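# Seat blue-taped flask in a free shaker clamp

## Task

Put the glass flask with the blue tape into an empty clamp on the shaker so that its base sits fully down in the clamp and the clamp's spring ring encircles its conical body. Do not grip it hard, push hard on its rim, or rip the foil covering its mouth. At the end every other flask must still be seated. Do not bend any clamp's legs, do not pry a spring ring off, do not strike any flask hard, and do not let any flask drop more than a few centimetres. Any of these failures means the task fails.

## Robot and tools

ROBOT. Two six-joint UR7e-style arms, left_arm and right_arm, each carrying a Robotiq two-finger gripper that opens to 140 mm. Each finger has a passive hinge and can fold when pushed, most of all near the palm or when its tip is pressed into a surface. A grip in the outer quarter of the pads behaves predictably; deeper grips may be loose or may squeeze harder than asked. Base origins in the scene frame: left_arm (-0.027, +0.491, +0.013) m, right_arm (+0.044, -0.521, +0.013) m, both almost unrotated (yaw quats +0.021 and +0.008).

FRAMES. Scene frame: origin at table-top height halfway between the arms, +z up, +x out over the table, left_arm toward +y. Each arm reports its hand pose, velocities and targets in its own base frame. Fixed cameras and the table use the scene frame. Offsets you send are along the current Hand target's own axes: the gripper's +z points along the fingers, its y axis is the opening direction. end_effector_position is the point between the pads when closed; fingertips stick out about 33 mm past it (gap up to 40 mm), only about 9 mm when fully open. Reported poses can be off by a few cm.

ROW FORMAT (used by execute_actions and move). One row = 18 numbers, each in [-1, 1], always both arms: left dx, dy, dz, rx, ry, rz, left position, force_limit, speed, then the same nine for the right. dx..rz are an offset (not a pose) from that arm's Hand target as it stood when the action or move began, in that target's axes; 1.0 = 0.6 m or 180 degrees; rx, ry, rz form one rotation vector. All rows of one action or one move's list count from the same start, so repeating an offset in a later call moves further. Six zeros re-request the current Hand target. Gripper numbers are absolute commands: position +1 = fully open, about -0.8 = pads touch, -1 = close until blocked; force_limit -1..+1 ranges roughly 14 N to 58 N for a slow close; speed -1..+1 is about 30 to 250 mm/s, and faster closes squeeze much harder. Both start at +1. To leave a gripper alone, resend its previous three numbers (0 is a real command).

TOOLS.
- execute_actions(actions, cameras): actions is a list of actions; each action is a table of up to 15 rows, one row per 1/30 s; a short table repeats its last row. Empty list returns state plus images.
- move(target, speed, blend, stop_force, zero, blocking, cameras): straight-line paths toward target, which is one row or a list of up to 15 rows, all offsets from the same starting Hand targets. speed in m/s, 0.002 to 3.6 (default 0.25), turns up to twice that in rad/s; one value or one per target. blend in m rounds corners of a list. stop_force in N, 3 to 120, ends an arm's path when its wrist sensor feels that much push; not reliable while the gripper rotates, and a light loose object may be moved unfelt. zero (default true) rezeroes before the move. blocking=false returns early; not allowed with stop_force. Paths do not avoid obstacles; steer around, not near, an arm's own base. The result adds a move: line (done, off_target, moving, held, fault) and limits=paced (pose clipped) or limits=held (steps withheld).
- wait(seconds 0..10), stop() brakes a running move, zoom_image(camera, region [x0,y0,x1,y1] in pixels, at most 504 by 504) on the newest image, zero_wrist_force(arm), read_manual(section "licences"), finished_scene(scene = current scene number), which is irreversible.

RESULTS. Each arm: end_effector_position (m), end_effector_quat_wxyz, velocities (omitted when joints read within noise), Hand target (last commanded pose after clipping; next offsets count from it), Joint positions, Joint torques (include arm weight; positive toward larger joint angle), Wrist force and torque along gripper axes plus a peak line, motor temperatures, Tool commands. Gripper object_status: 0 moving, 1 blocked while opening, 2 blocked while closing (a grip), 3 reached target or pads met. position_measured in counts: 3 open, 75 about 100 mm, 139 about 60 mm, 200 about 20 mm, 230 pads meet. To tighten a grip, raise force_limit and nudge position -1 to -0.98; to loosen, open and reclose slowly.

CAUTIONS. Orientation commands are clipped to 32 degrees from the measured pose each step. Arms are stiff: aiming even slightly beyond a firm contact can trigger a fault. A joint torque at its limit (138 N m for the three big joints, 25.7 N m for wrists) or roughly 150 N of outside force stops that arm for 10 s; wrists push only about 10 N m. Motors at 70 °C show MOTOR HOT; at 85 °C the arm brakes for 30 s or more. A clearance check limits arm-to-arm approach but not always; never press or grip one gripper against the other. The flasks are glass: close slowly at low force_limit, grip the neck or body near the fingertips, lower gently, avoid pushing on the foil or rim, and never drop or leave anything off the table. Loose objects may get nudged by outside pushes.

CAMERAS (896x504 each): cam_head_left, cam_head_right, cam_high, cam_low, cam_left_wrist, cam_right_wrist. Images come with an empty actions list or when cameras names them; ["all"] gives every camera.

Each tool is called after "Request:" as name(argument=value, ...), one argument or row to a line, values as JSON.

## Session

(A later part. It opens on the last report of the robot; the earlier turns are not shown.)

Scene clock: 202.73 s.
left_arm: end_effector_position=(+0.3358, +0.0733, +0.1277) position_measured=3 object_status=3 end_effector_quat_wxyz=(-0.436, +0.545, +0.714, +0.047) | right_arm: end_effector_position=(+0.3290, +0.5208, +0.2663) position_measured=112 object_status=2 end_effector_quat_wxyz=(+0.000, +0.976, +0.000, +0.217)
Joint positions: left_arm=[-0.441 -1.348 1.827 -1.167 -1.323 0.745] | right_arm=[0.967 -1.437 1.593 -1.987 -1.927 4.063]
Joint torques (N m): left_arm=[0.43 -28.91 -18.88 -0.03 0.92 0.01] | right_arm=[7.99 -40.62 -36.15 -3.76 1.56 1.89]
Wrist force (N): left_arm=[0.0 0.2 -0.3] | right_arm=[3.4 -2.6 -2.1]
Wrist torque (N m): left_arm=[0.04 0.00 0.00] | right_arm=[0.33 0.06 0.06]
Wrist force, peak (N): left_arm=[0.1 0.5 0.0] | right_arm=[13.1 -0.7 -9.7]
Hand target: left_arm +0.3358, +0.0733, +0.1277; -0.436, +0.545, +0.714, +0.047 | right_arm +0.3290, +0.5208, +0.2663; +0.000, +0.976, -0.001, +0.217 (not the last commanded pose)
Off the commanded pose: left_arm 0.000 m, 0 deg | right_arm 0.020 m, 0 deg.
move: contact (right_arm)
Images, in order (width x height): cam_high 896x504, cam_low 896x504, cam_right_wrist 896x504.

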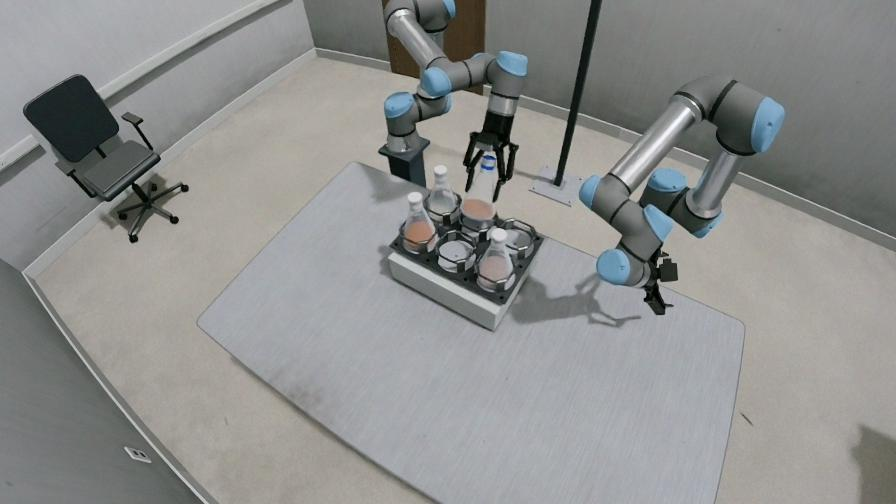

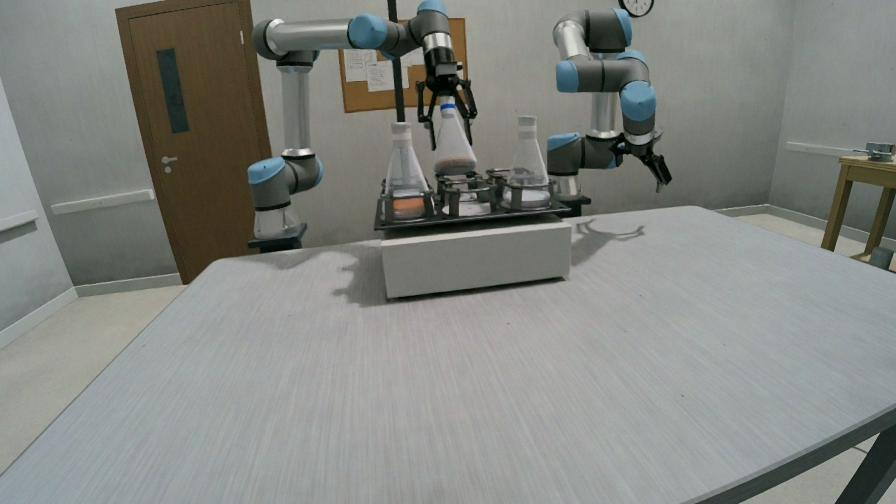

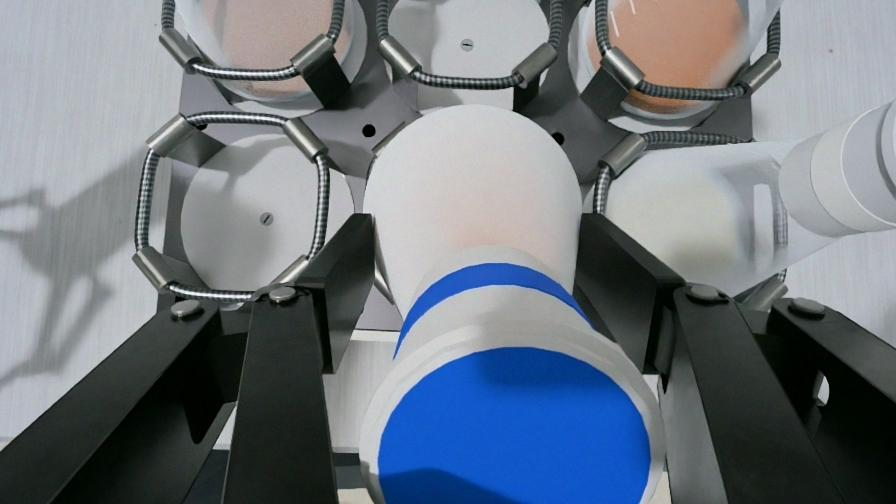

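Request:
move(
  target=[0,0,0,0,0,0,1,-1,-1,0.0178,0,-0.0027,0,0,0,-1,-0.4,-1],
  speed=0.03,
)

Request:
move(
  target=[0,0,0,0,0,0,1,-1,-1,-0.0178,0,0.0429,0,0,0,-1,-0.4,-1],
  speed=0.02,
  stop_force=12,
  cameras=["cam_right_wrist","cam_low","cam_high"],
)

Request:
zoom_image(
  camera="cam_low",
  region=[400, 70, 540, 230],
)

Request:
zoom_image(
  camera="cam_high",
  region=[420, 130, 540, 270],
)

Scene clock: 215.37 s.
left_arm: end_effector_position=(+0.3358, +0.0733, +0.1277) position_measured=3 object_status=3 end_effector_quat_wxyz=(-0.436, +0.545, +0.714, +0.047) | right_arm: end_effector_position=(+0.3381, +0.5208, +0.2725) position_measured=113 object_status=2 end_effector_quat_wxyz=(+0.000, +0.976, +0.000, +0.217)
Joint positions: left_arm=[-0.441 -1.348 1.827 -1.167 -1.323 0.745] | right_arm=[0.953 -1.431 1.572 -1.977 -1.923 4.048]
Joint torques (N m): left_arm=[-0.43 -28.91 -19.72 0.14 0.47 -0.08] | right_arm=[5.88 -26.13 -15.62 -4.08 1.1 1.12]
Wrist force (N): left_arm=[0.2 0.1 -0.1] | right_arm=[-2.2 0.3 3.4]
Wrist torque (N m): left_arm=[0.02 -0.03 0.00] | right_arm=[0.18 0.10 0.03]
Wrist force, peak (N): left_arm=[-0.2 0.3 0.2] | right_arm=[3.6 -2.8 -2.2]
Hand target: left_arm +0.3358, +0.0733, +0.1277; -0.436, +0.545, +0.714, +0.047 | right_arm +0.3380, +0.5208, +0.2723; +0.000, +0.976, -0.001, +0.217
Off the commanded pose: left_arm 0.000 m, 0 deg | right_arm 0.000 m, 0 deg.
move: done

Scene clock: 217.30 s.
left_arm: end_effector_position=(+0.3358, +0.0733, +0.1277) position_measured=3 object_status=3 end_effector_quat_wxyz=(-0.436, +0.545, +0.714, +0.047) | right_arm: end_effector_position=(+0.3386, +0.5209, +0.2589) position_measured=113 object_status=2 end_effector_quat_wxyz=(-0.001, +0.976, -0.001, +0.217)
Joint positions: left_arm=[-0.441 -1.348 1.827 -1.167 -1.323 0.745] | right_arm=[0.953 -1.425 1.6 -2.012 -1.923 4.048]
Joint torques (N m): left_arm=[-0.28 -28.58 -18.67 0.16 0.58 0.06] | right_arm=[4.76 -42.38 -36.1 -2.69 -3.75 1.69]
Wrist force (N): left_arm=[0.0 -0.1 -0.1] | right_arm=[3.2 -7.0 -0.3]
Wrist torque (N m): left_arm=[-0.01 0.01 0.00] | right_arm=[0.62 0.06 0.22]
Wrist force, peak (N): left_arm=[0.0 0.3 0.2] | right_arm=[11.1 -5.5 -6.3]
Hand target: left_arm +0.3358, +0.0733, +0.1277; -0.436, +0.545, +0.714, +0.047 | right_arm +0.3386, +0.5209, +0.2589; -0.001, +0.976, -0.001, +0.217 (not the last commanded pose)
Off the commanded pose: left_arm 0.000 m, 0 deg | right_arm 0.014 m, 0 deg.
move: contact (right_arm)
Images, in order (width x height): cam_high 896x504, cam_low 896x504, cam_right_wrist 896x504.

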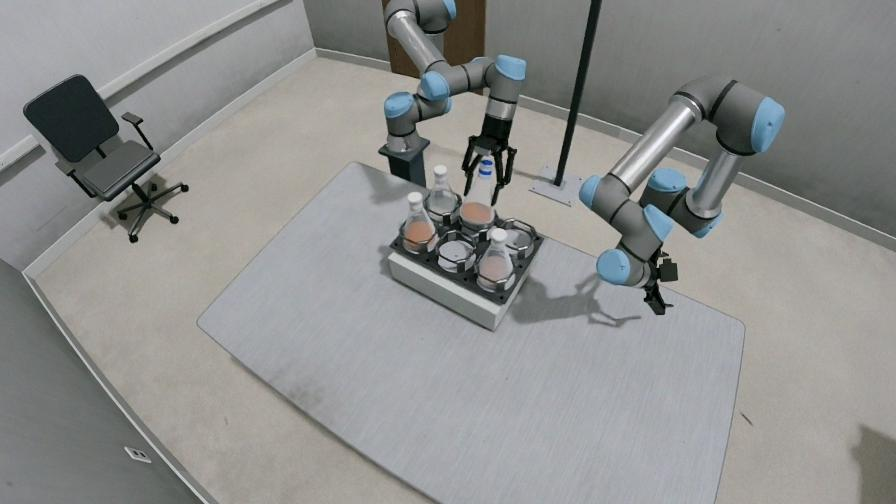

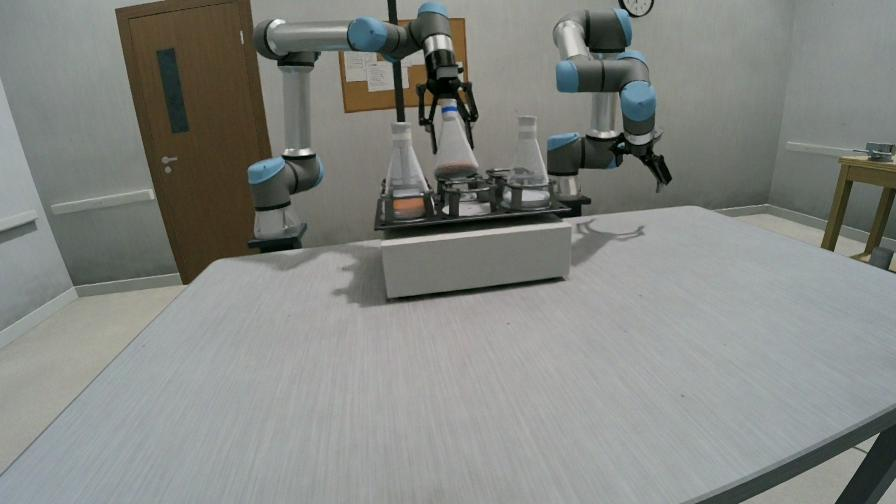

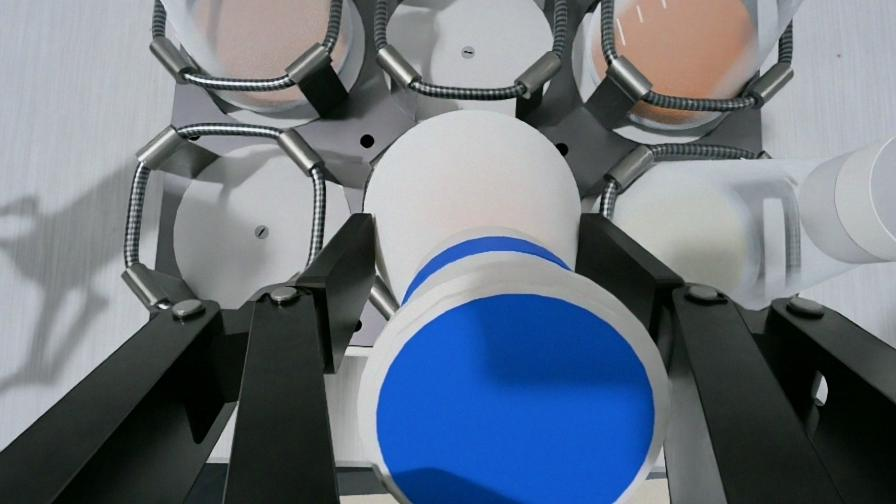

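Scaled by 3.150 from the camera's 896x504 image, which has a finer 1280x720 frame.

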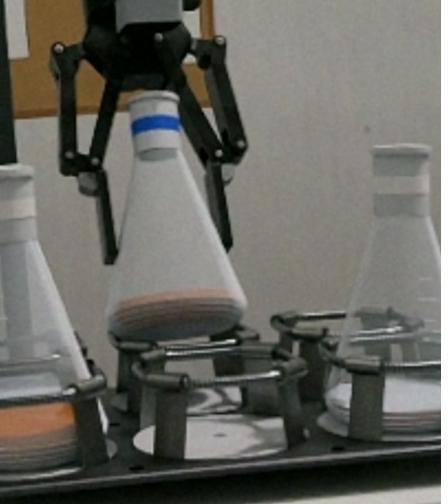

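Scaled by 3.600 from the camera's 896x504 image, which has a finer 1280x720 frame.

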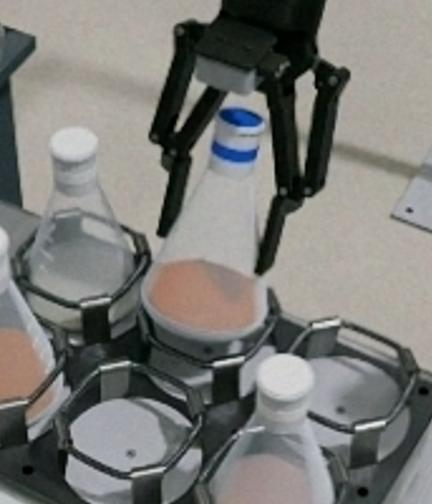

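Request:
move(
  target=[0,0,0,0,0,0,1,-1,-1,0.0192,-0.005,-0.0057,0,0.01,0,-1,-0.4,-1],
  speed=0.03,
)

Request:
move(
  target=[0,0,0,0,0,0,1,-1,-1,-0.0193,0,0.0415,0,0,0,-1,-0.4,-1],
  speed=0.02,
  stop_force=15,
  cameras=["cam_right_wrist","cam_low","cam_high"],
)

Request:
zoom_image(
  camera="cam_low",
  region=[400, 70, 540, 230],
)

Request:
zoom_image(
  camera="cam_high",
  region=[420, 130, 540, 270],
)

Scene clock: 236.07 s.
left_arm: end_effector_position=(+0.3358, +0.0733, +0.1277) position_measured=3 object_status=3 end_effector_quat_wxyz=(-0.436, +0.545, +0.714, +0.047) | right_arm: end_effector_position=(+0.3477, +0.5239, +0.2671) position_measured=113 object_status=2 end_effector_quat_wxyz=(-0.001, +0.973, -0.001, +0.233)
Joint positions: left_arm=[-0.441 -1.348 1.827 -1.167 -1.323 0.745] | right_arm=[0.955 -1.418 1.587 -2.026 -1.949 4.043]
Joint torques (N m): left_arm=[0.08 -28.78 -18.05 0.4 0.55 -0.13] | right_arm=[2.85 -28.75 -27.05 -2.87 1.14 -1.05]
Wrist force (N): left_arm=[0.2 0.0 0.1] | right_arm=[-2.0 0.0 3.4]
Wrist torque (N m): left_arm=[0.00 -0.04 0.00] | right_arm=[0.14 0.09 0.04]
Wrist force, peak (N): left_arm=[0.1 0.1 0.5] | right_arm=[3.2 -7.2 -0.2]
Hand target: left_arm +0.3358, +0.0733, +0.1277; -0.436, +0.545, +0.714, +0.047 | right_arm +0.3476, +0.5239, +0.2669; -0.001, +0.973, -0.001, +0.232
Off the commanded pose: left_arm 0.000 m, 0 deg | right_arm 0.000 m, 0 deg.
move: done

Scene clock: 238.03 s.
left_arm: end_effector_position=(+0.3358, +0.0733, +0.1277) position_measured=3 object_status=3 end_effector_quat_wxyz=(-0.436, +0.545, +0.714, +0.047) | right_arm: end_effector_position=(+0.3481, +0.5240, +0.2508) position_measured=113 object_status=2 end_effector_quat_wxyz=(-0.001, +0.973, -0.001, +0.232)
Joint positions: left_arm=[-0.441 -1.348 1.827 -1.167 -1.323 0.745] | right_arm=[0.955 -1.41 1.62 -2.067 -1.948 4.042]
Joint torques (N m): left_arm=[-0.55 -29.65 -17.92 0.32 0.45 0.06] | right_arm=[-3.33 -40.12 -36.53 -3.14 -4.72 1.68]
Wrist force (N): left_arm=[0.2 0.2 -0.1] | right_arm=[-0.9 -7.1 -5.5]
Wrist torque (N m): left_arm=[0.04 -0.04 0.00] | right_arm=[0.46 0.12 -0.02]
Wrist force, peak (N): left_arm=[0.3 0.2 -0.2] | right_arm=[-4.1 -3.6 -21.3]
Hand target: left_arm +0.3358, +0.0733, +0.1277; -0.436, +0.545, +0.714, +0.047 | right_arm +0.3481, +0.5240, +0.2508; -0.001, +0.973, -0.001, +0.232 (not the last commanded pose)
Off the commanded pose: left_arm 0.000 m, 0 deg | right_arm 0.011 m, 0 deg.
move: contact (right_arm)
Images, in order (width x height): cam_high 896x504, cam_low 896x504, cam_right_wrist 896x504.

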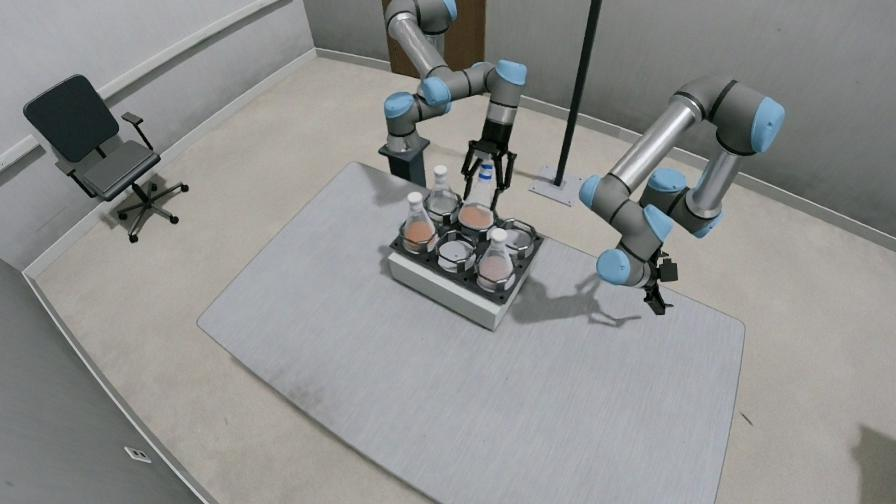

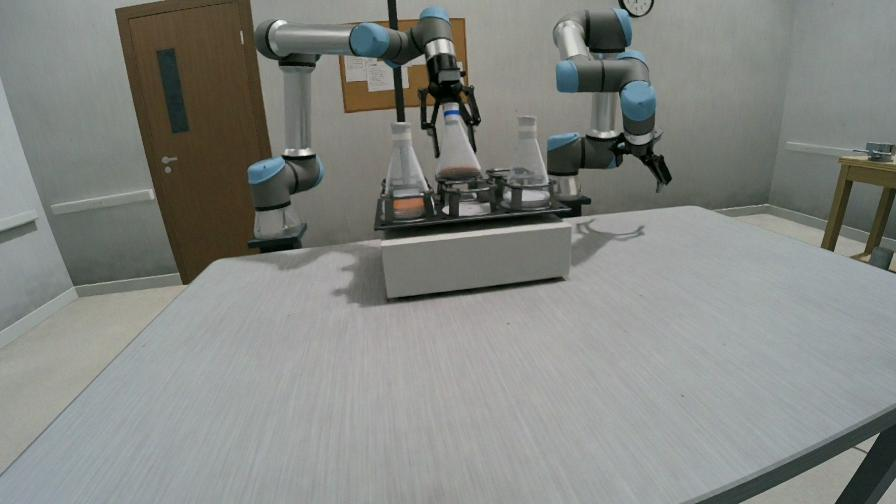

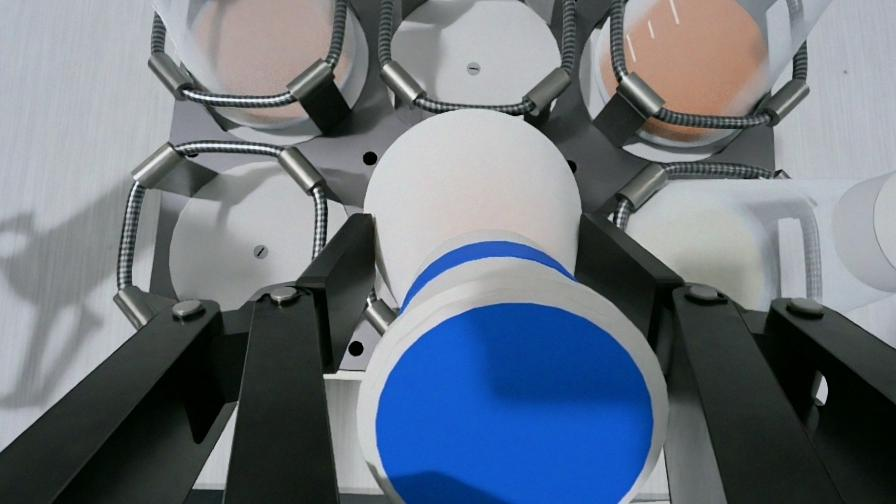

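Scaled by 3.150 from the camera's 896x504 image, which has a finer 1280x720 frame.

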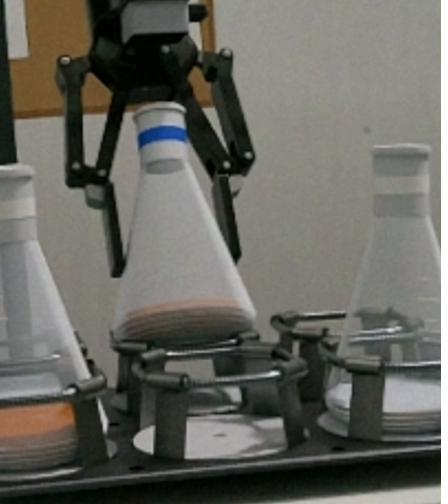

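Scaled by 3.600 from the camera's 896x504 image, which has a finer 1280x720 frame.

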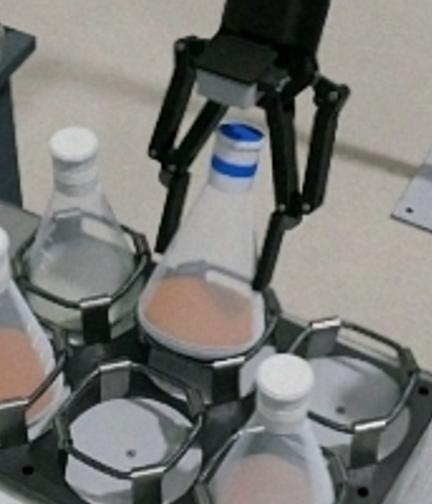

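Request:
move(
  target=[
    [0,0,0,0,0,0,1,-1,-1,0.0135,0,-0.0268,0,0,0,-1,-0.4,-1],
    [0,0,0,0,0,0,1,-1,-1,-0.0125,0.0033,-0.0384,0,0.0556,0,-1,-0.4,-1],
  ],
  speed=0.05,
  cameras=["cam_right_wrist"],
)

Request:
move(
  target=[0,0,0,0,0,0,1,-1,-1,-0.018,0,0.024,0,0,0,-1,-0.4,-1],
  speed=0.02,
  stop_force=15,
  cameras=["cam_right_wrist","cam_low","cam_high"],
)

Request:
zoom_image(
  camera="cam_low",
  region=[400, 70, 540, 230],
)

Request:
zoom_image(
  camera="cam_high",
  region=[420, 130, 540, 270],
)

Scene clock: 272.80 s.
left_arm: end_effector_position=(+0.3358, +0.0733, +0.1277) position_measured=3 object_status=3 end_effector_quat_wxyz=(-0.436, +0.545, +0.714, +0.047) | right_arm: end_effector_position=(+0.3310, +0.5219, +0.2678) position_measured=113 object_status=2 end_effector_quat_wxyz=(-0.001, +0.949, -0.001, +0.317) end_effector_velocity=(+0.001, +0.000, +0.000) end_effector_angular_velocity=(+0.001, +0.005, -0.002)
Joint positions: left_arm=[-0.441 -1.348 1.827 -1.167 -1.323 0.745] | right_arm=[1.052 -1.447 1.711 -2.192 -2.119 4.094]
Joint velocities: left_arm=[within noise] | right_arm=[-0.003 -0.001 -0.003 0.005 0.005 0]
Joint torques (N m): left_arm=[-0.01 -27.4 -19.13 0.39 0.61 -0.11] | right_arm=[-5.66 -37.09 -40.22 -2.02 1.04 -1.76]
Wrist force (N): left_arm=[0.0 0.2 0.1] | right_arm=[-3.1 -0.4 2.9]
Wrist torque (N m): left_arm=[0.04 -0.01 0.01] | right_arm=[-0.02 0.18 -0.07]
Wrist force, peak (N): left_arm=[-0.1 0.4 0.1] | right_arm=[-0.8 -7.3 -5.8]
Hand target: left_arm +0.3358, +0.0733, +0.1277; -0.436, +0.545, +0.714, +0.047 | right_arm +0.3310, +0.5220, +0.2679; -0.001, +0.949, -0.001, +0.316
Off the commanded pose: left_arm 0.000 m, 0 deg | right_arm 0.000 m, 0 deg.
move: done
Images, in order (width x height): cam_right_wrist 896x504.

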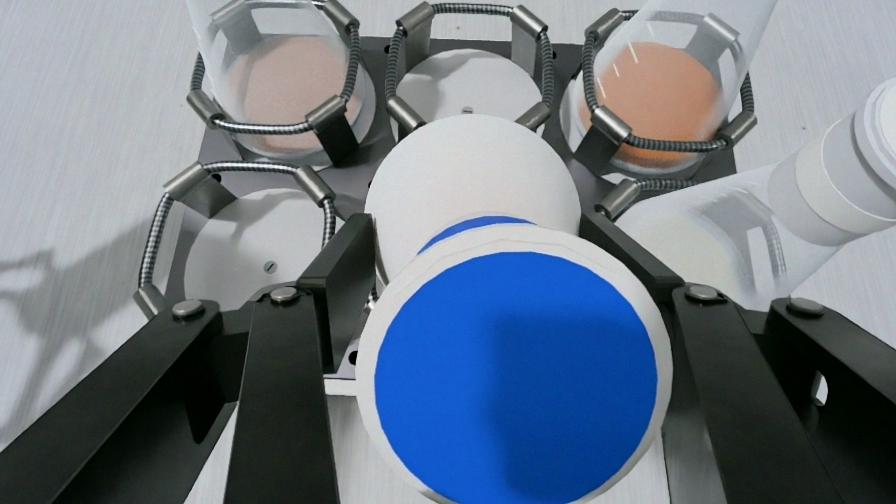

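Scene clock: 274.93 s.
left_arm: end_effector_position=(+0.3358, +0.0733, +0.1277) position_measured=3 object_status=3 end_effector_quat_wxyz=(-0.436, +0.545, +0.714, +0.047) | right_arm: end_effector_position=(+0.3310, +0.5220, +0.2499) position_measured=113 object_status=2 end_effector_quat_wxyz=(-0.001, +0.949, -0.001, +0.316)
Joint positions: left_arm=[-0.441 -1.348 1.827 -1.167 -1.323 0.745] | right_arm=[1.052 -1.434 1.745 -2.238 -2.119 4.094]
Joint torques (N m): left_arm=[-0.63 -27.23 -20.35 0.27 0.71 -0.17] | right_arm=[-7.26 -40.13 -37.68 -0.97 0.95 -1.81]
Wrist force (N): left_arm=[0.1 0.2 0.2] | right_arm=[0.0 -2.5 -0.1]
Wrist torque (N m): left_arm=[0.03 -0.04 0.00] | right_arm=[0.10 0.12 -0.12]
Wrist force, peak (N): left_arm=[0.4 0.3 0.0] | right_arm=[-3.1 -0.1 3.0]
Hand target: left_arm +0.3358, +0.0733, +0.1277; -0.436, +0.545, +0.714, +0.047 | right_arm +0.3310, +0.5220, +0.2499; -0.001, +0.949, -0.001, +0.316
Off the commanded pose: left_arm 0.000 m, 0 deg | right_arm 0.000 m, 0 deg.
move: done
Images, in order (width x height): cam_high 896x504, cam_low 896x504, cam_right_wrist 896x504.

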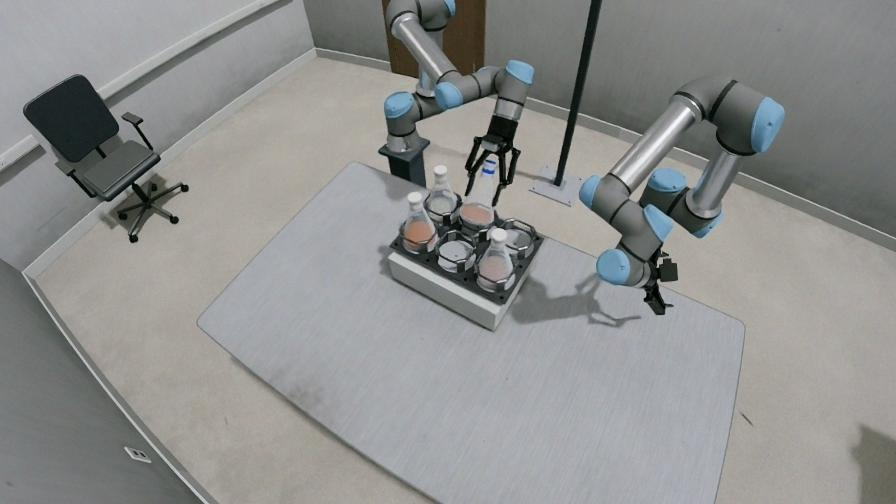

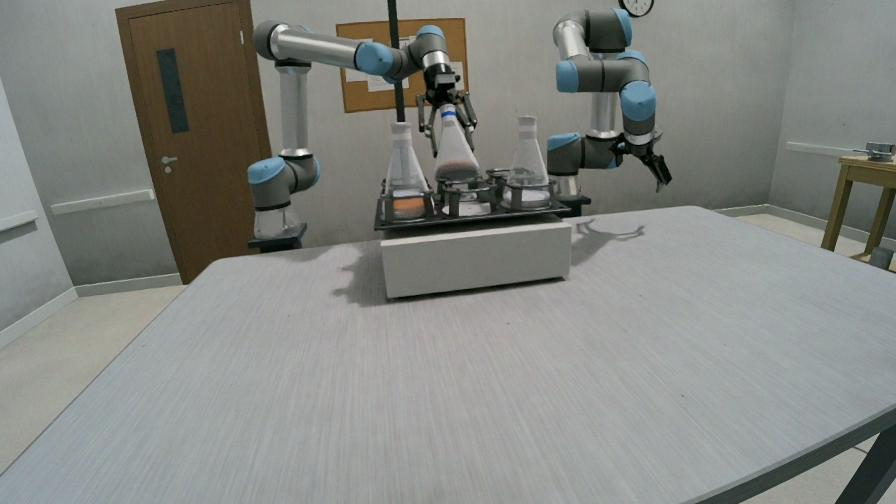

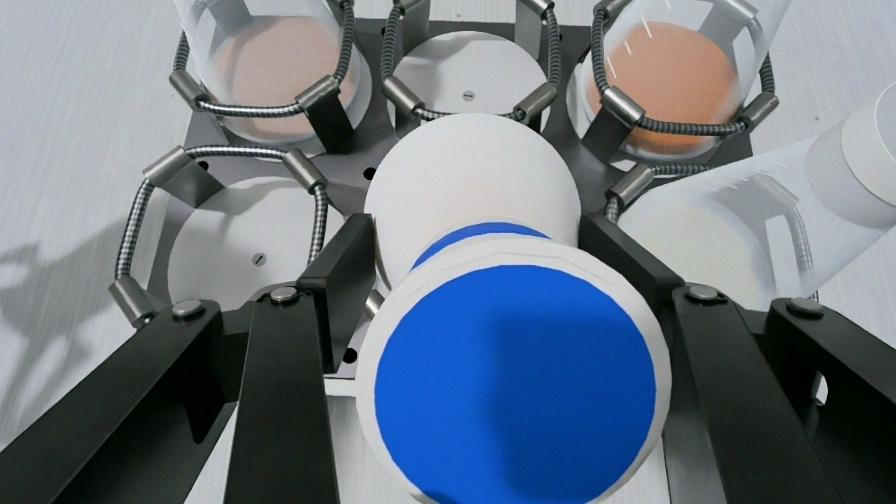

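Scaled by 3.150 from the camera's 896x504 image, which has a finer 1280x720 frame.

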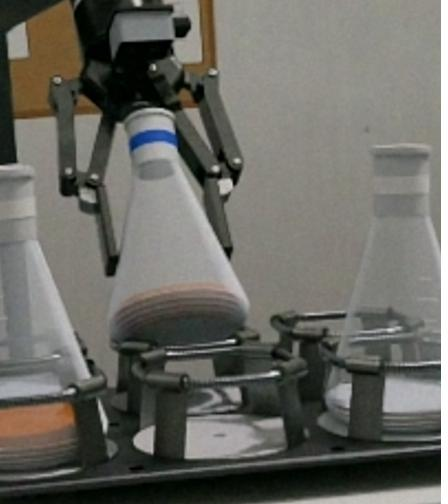

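Scaled by 3.600 from the camera's 896x504 image, which has a finer 1280x720 frame.

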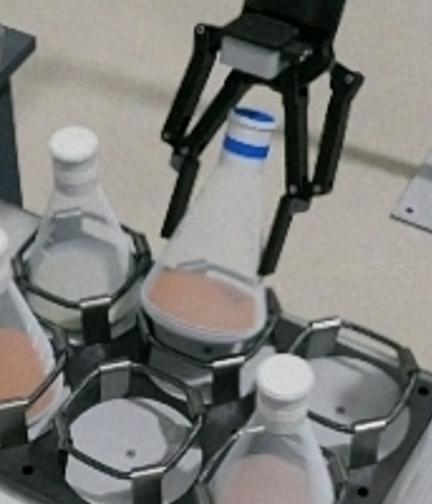

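Request:
move(
  target=[0,0,0,0,0,0,1,-1,-1,-0.022,0,0.0294,0,0,0,-1,-0.4,-1],
  speed=0.02,
  stop_force=15,
  cameras=["cam_right_wrist","cam_low","cam_high"],
)

Request:
zoom_image(
  camera="cam_low",
  region=[400, 70, 540, 230],
)

Request:
zoom_image(
  camera="cam_high",
  region=[420, 130, 540, 270],
)

Scene clock: 286.60 s.
left_arm: end_effector_position=(+0.3358, +0.0733, +0.1277) position_measured=3 object_status=3 end_effector_quat_wxyz=(-0.436, +0.545, +0.714, +0.047) | right_arm: end_effector_position=(+0.3311, +0.5220, +0.2379) position_measured=113 object_status=2 end_effector_quat_wxyz=(-0.001, +0.949, -0.001, +0.316)
Joint positions: left_arm=[-0.441 -1.348 1.827 -1.167 -1.323 0.745] | right_arm=[1.052 -1.425 1.766 -2.269 -2.119 4.094]
Joint torques (N m): left_arm=[0.56 -28.03 -18.85 0.06 0.76 -0.14] | right_arm=[-8.85 -37.6 -31.67 -2.27 -4.89 -1.27]
Wrist force (N): left_arm=[-0.1 0.2 0.1] | right_arm=[1.5 -10.1 -6.6]
Wrist torque (N m): left_arm=[0.04 0.00 0.00] | right_arm=[0.35 0.19 -0.12]
Wrist force, peak (N): left_arm=[0.2 0.4 0.2] | right_arm=[2.2 -8.0 -17.9]
Hand target: left_arm +0.3358, +0.0733, +0.1277; -0.436, +0.545, +0.714, +0.047 | right_arm +0.3311, +0.5220, +0.2379; -0.001, +0.949, -0.001, +0.316 (not the last commanded pose)
Off the commanded pose: left_arm 0.000 m, 0 deg | right_arm 0.010 m, 0 deg.
move: contact (right_arm)
Images, in order (width x height): cam_high 896x504, cam_low 896x504, cam_right_wrist 896x504.

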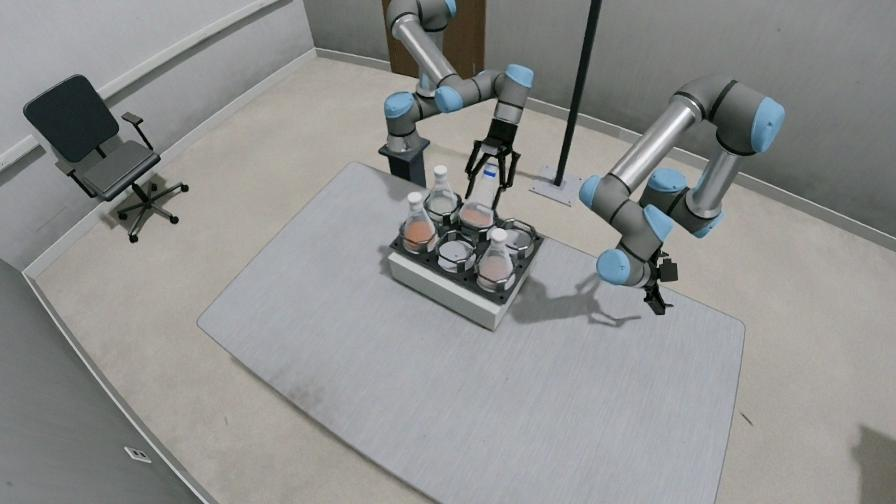

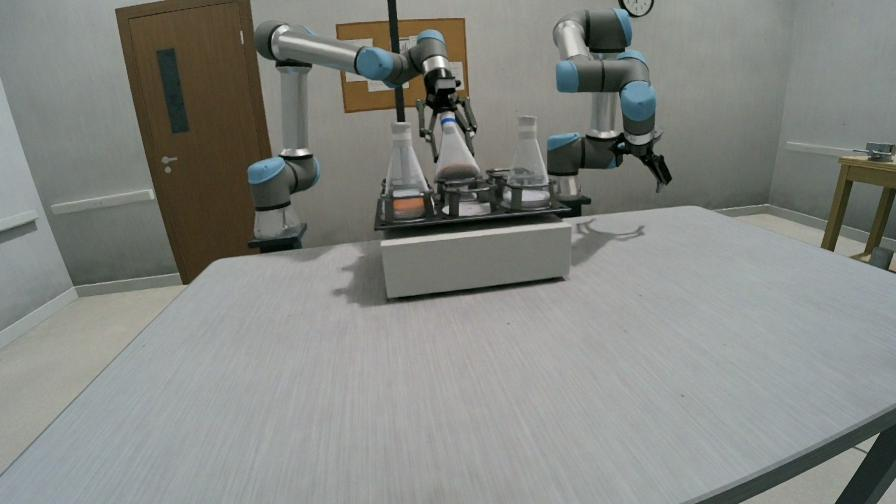

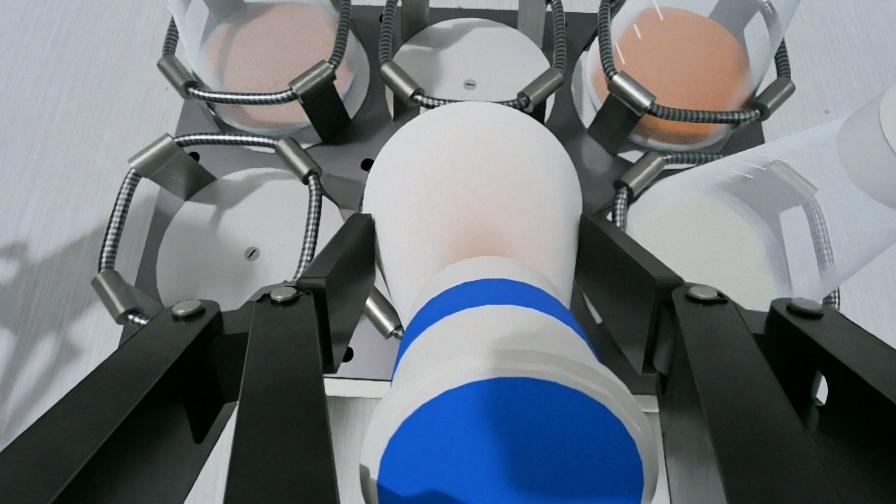

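Scaled by 3.150 from the camera's 896x504 image, which has a finer 1280x720 frame.

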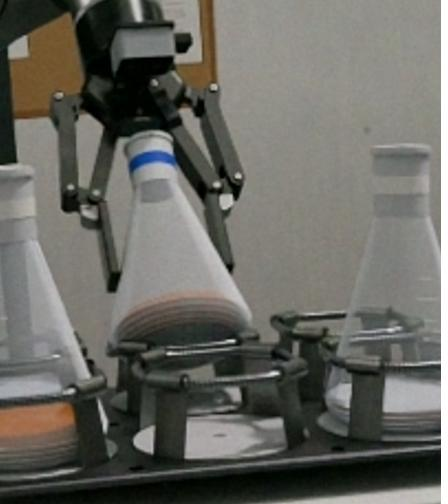

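Scaled by 3.600 from the camera's 896x504 image, which has a finer 1280x720 frame.

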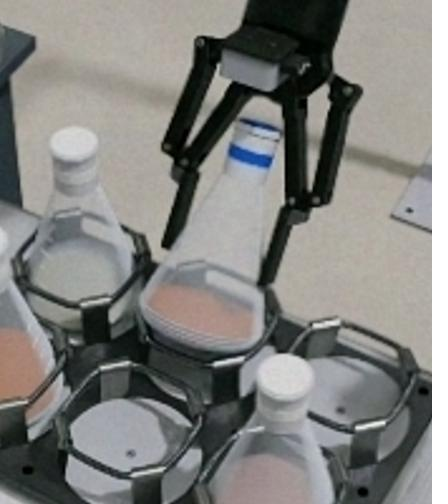

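Request:
move(
  target=[0,0,0,0,0,0,1,-1,-1,0,-0.0067,0,0,0,0,-1,-0.4,-1],
  speed=0.01,
  stop_force=15,
)

Request:
move(
  target=[0,0,0,0,0,0,1,-1,-1,-0.018,0,0.024,0,0,0,-1,-0.4,-1],
  speed=0.015,
  stop_force=18,
  cameras=["cam_low","cam_high","cam_right_wrist"],
)

Request:
zoom_image(
  camera="cam_low",
  region=[400, 70, 540, 230],
)

Request:
zoom_image(
  camera="cam_high",
  region=[420, 130, 540, 270],
)

Scene clock: 299.13 s.
left_arm: end_effector_position=(+0.3358, +0.0733, +0.1277) position_measured=3 object_status=3 end_effector_quat_wxyz=(-0.436, +0.545, +0.714, +0.047) | right_arm: end_effector_position=(+0.3311, +0.5261, +0.2379) position_measured=113 object_status=2 end_effector_quat_wxyz=(-0.001, +0.949, -0.001, +0.316)
Joint positions: left_arm=[-0.441 -1.348 1.827 -1.167 -1.323 0.745] | right_arm=[1.056 -1.416 1.755 -2.264 -2.12 4.098]
Joint torques (N m): left_arm=[-0.3 -26.9 -18.86 0.34 0.74 -0.29] | right_arm=[-1.42 -39.17 -14.66 -5.44 -1.31 -0.77]
Wrist force (N): left_arm=[0.1 0.1 0.1] | right_arm=[0.7 2.3 -1.9]
Wrist torque (N m): left_arm=[0.02 -0.01 0.00] | right_arm=[-0.25 0.14 -0.17]
Wrist force, peak (N): left_arm=[-0.1 0.5 0.0] | right_arm=[2.3 -10.2 -7.4]
Hand target: left_arm +0.3358, +0.0733, +0.1277; -0.436, +0.545, +0.714, +0.047 | right_arm +0.3311, +0.5261, +0.2379; -0.001, +0.949, -0.001, +0.316
Off the commanded pose: left_arm 0.000 m, 0 deg | right_arm 0.000 m, 0 deg.
move: done

Scene clock: 300.63 s.
left_arm: end_effector_position=(+0.3358, +0.0733, +0.1277) position_measured=3 object_status=3 end_effector_quat_wxyz=(-0.436, +0.545, +0.714, +0.047) | right_arm: end_effector_position=(+0.3311, +0.5261, +0.2323) position_measured=113 object_status=2 end_effector_quat_wxyz=(-0.001, +0.949, -0.001, +0.317)
Joint positions: left_arm=[-0.441 -1.348 1.827 -1.167 -1.323 0.745] | right_arm=[1.056 -1.412 1.765 -2.279 -2.12 4.098]
Joint torques (N m): left_arm=[-1.55 -27.93 -18.26 0.05 0.81 -0.26] | right_arm=[-7.74 -34.1 -34.17 -2.8 -0.85 -1.56]
Wrist force (N): left_arm=[0.2 -0.1 0.0] | right_arm=[-2.2 0.0 -16.3]
Wrist torque (N m): left_arm=[-0.01 -0.03 0.00] | right_arm=[0.14 0.23 -0.17]
Wrist force, peak (N): left_arm=[0.4 0.2 0.2] | right_arm=[-6.9 1.5 -31.2]
Hand target: left_arm +0.3358, +0.0733, +0.1277; -0.436, +0.545, +0.714, +0.047 | right_arm +0.3311, +0.5261, +0.2323; -0.001, +0.949, -0.001, +0.317 (not the last commanded pose)
Off the commanded pose: left_arm 0.000 m, 0 deg | right_arm 0.012 m, 0 deg.
move: contact (right_arm)
Images, in order (width x height): cam_high 896x504, cam_low 896x504, cam_right_wrist 896x504.

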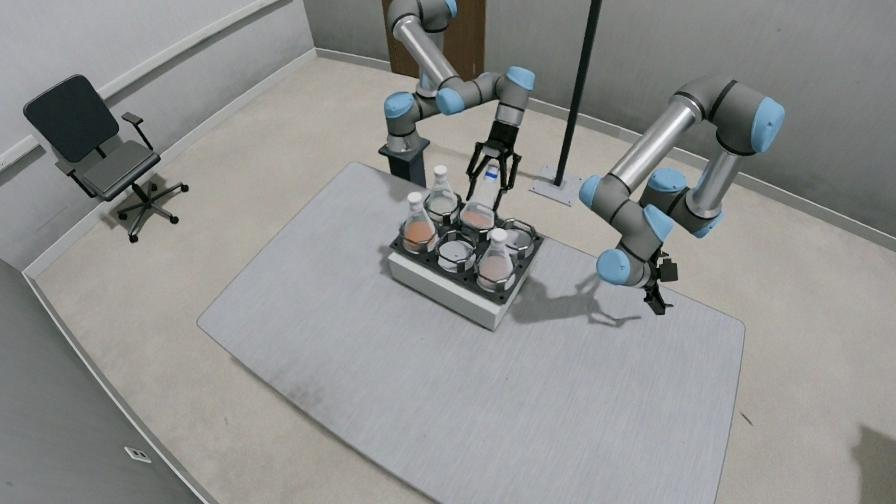

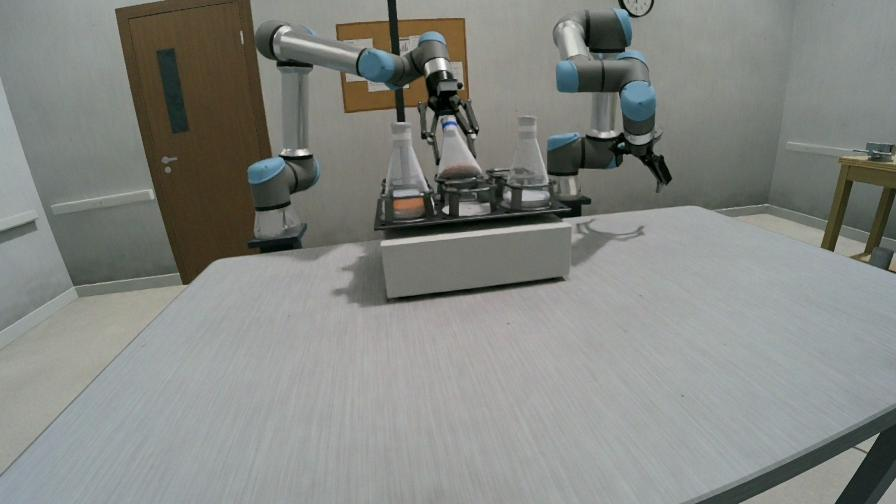

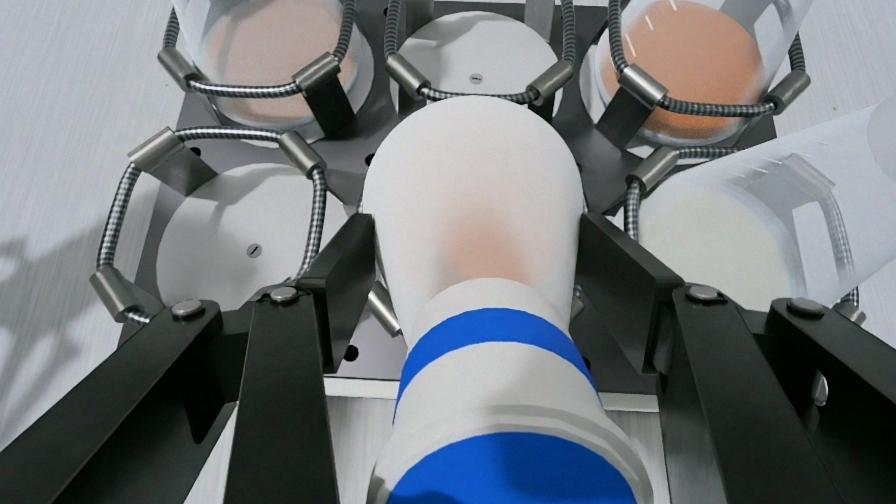

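Scaled by 3.150 from the camera's 896x504 image, which has a finer 1280x720 frame.

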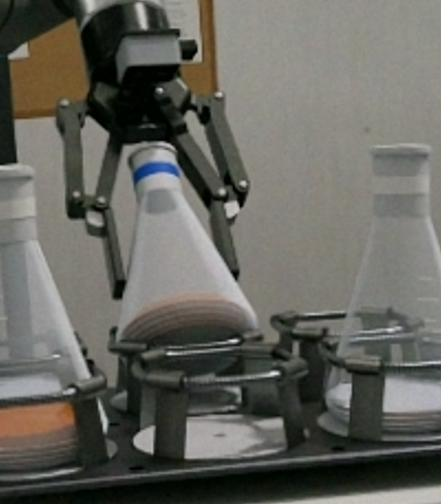

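Scaled by 3.600 from the camera's 896x504 image, which has a finer 1280x720 frame.

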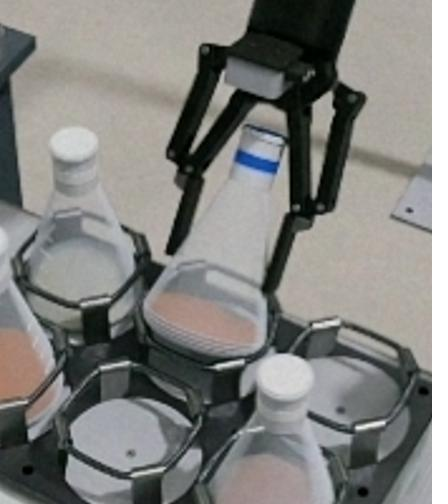

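Request:
move(
  target=[0,0,0,0,0,0,1,-1,-1,-0.024,0,-0.018,0,0,0,-1,-0.4,-1],
  speed=0.015,
  stop_force=16,
  cameras=["cam_low","cam_high","cam_right_wrist"],
)

Request:
zoom_image(
  camera="cam_low",
  region=[400, 70, 540, 230],
)

Request:
zoom_image(
  camera="cam_high",
  region=[420, 130, 540, 270],
)

Scene clock: 341.87 s.
left_arm: end_effector_position=(+0.3358, +0.0733, +0.1277) position_measured=3 object_status=3 end_effector_quat_wxyz=(-0.436, +0.545, +0.714, +0.047) | right_arm: end_effector_position=(+0.3204, +0.5261, +0.2323) position_measured=113 object_status=2 end_effector_quat_wxyz=(-0.001, +0.949, -0.001, +0.317)
Joint positions: left_arm=[-0.441 -1.348 1.827 -1.167 -1.323 0.745] | right_arm=[1.074 -1.42 1.772 -2.268 -2.126 4.118]
Joint torques (N m): left_arm=[0.65 -26.79 -19.52 0.42 0.82 -0.08] | right_arm=[-4.35 -17.55 -40.18 -5.09 2.33 -1.81]
Wrist force (N): left_arm=[0.2 0.1 0.0] | right_arm=[2.2 0.1 2.6]
Wrist torque (N m): left_arm=[0.02 -0.02 0.00] | right_arm=[0.04 0.13 0.08]
Wrist force, peak (N): left_arm=[0.1 0.4 0.0] | right_arm=[-2.3 -0.2 -16.5]
Hand target: left_arm +0.3358, +0.0733, +0.1277; -0.436, +0.545, +0.714, +0.047 | right_arm +0.3204, +0.5261, +0.2323; -0.001, +0.949, -0.001, +0.317 (not the last commanded pose)
Off the commanded pose: left_arm 0.000 m, 0 deg | right_arm 0.007 m, 0 deg.
move: contact (right_arm)
Images, in order (width x height): cam_high 896x504, cam_low 896x504, cam_right_wrist 896x504.

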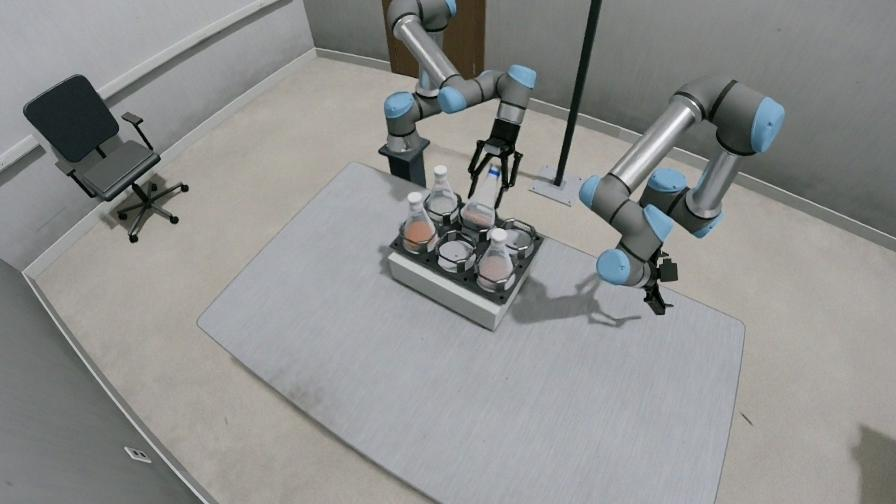

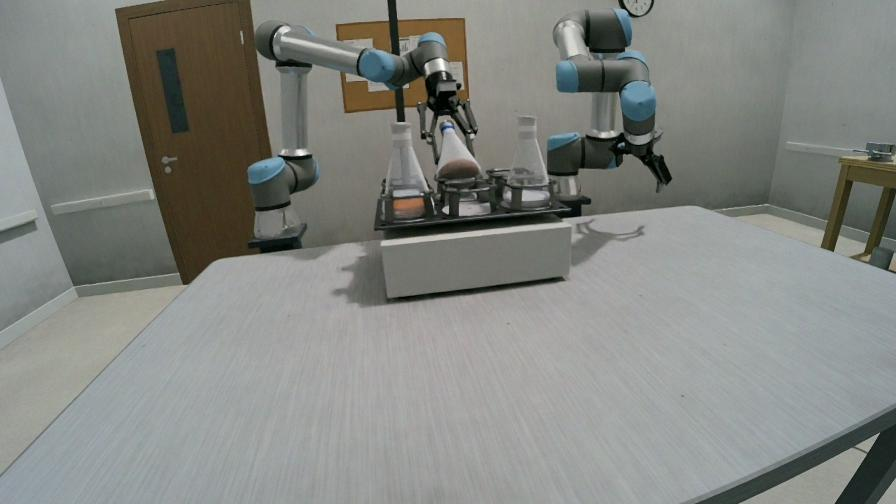

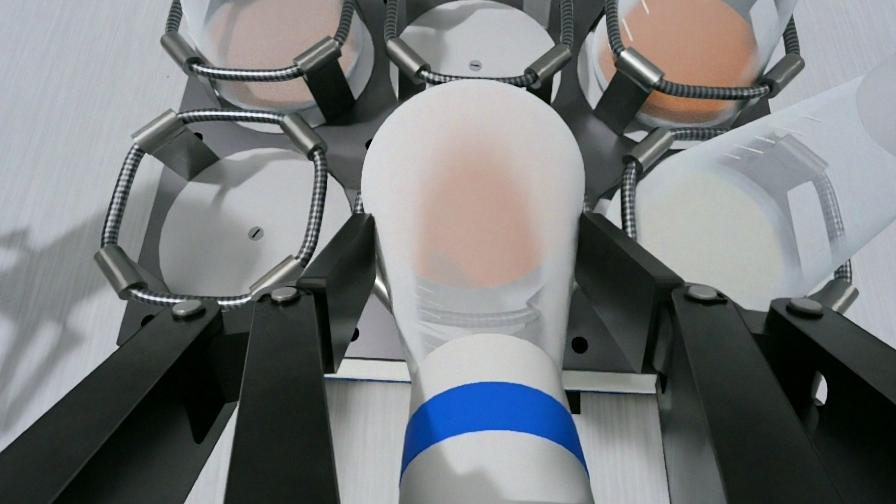

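Scaled by 3.150 from the camera's 896x504 image, which has a finer 1280x720 frame.

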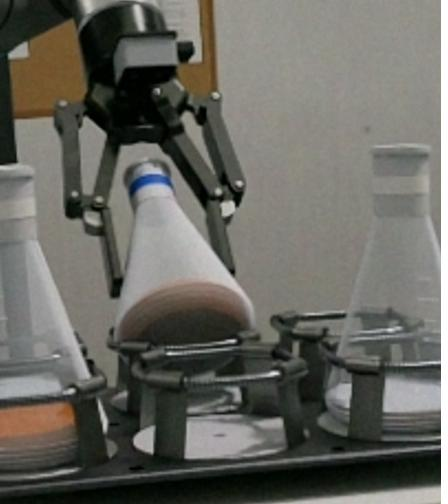

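Scaled by 3.600 from the camera's 896x504 image, which has a finer 1280x720 frame.

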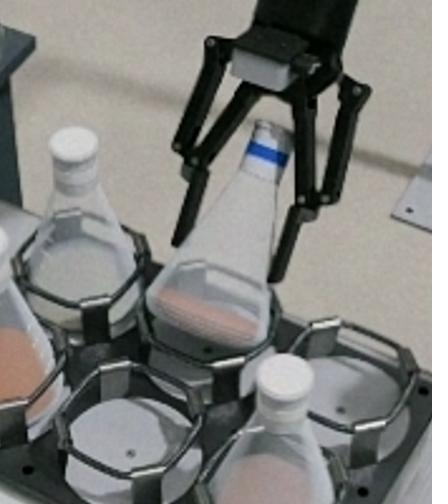

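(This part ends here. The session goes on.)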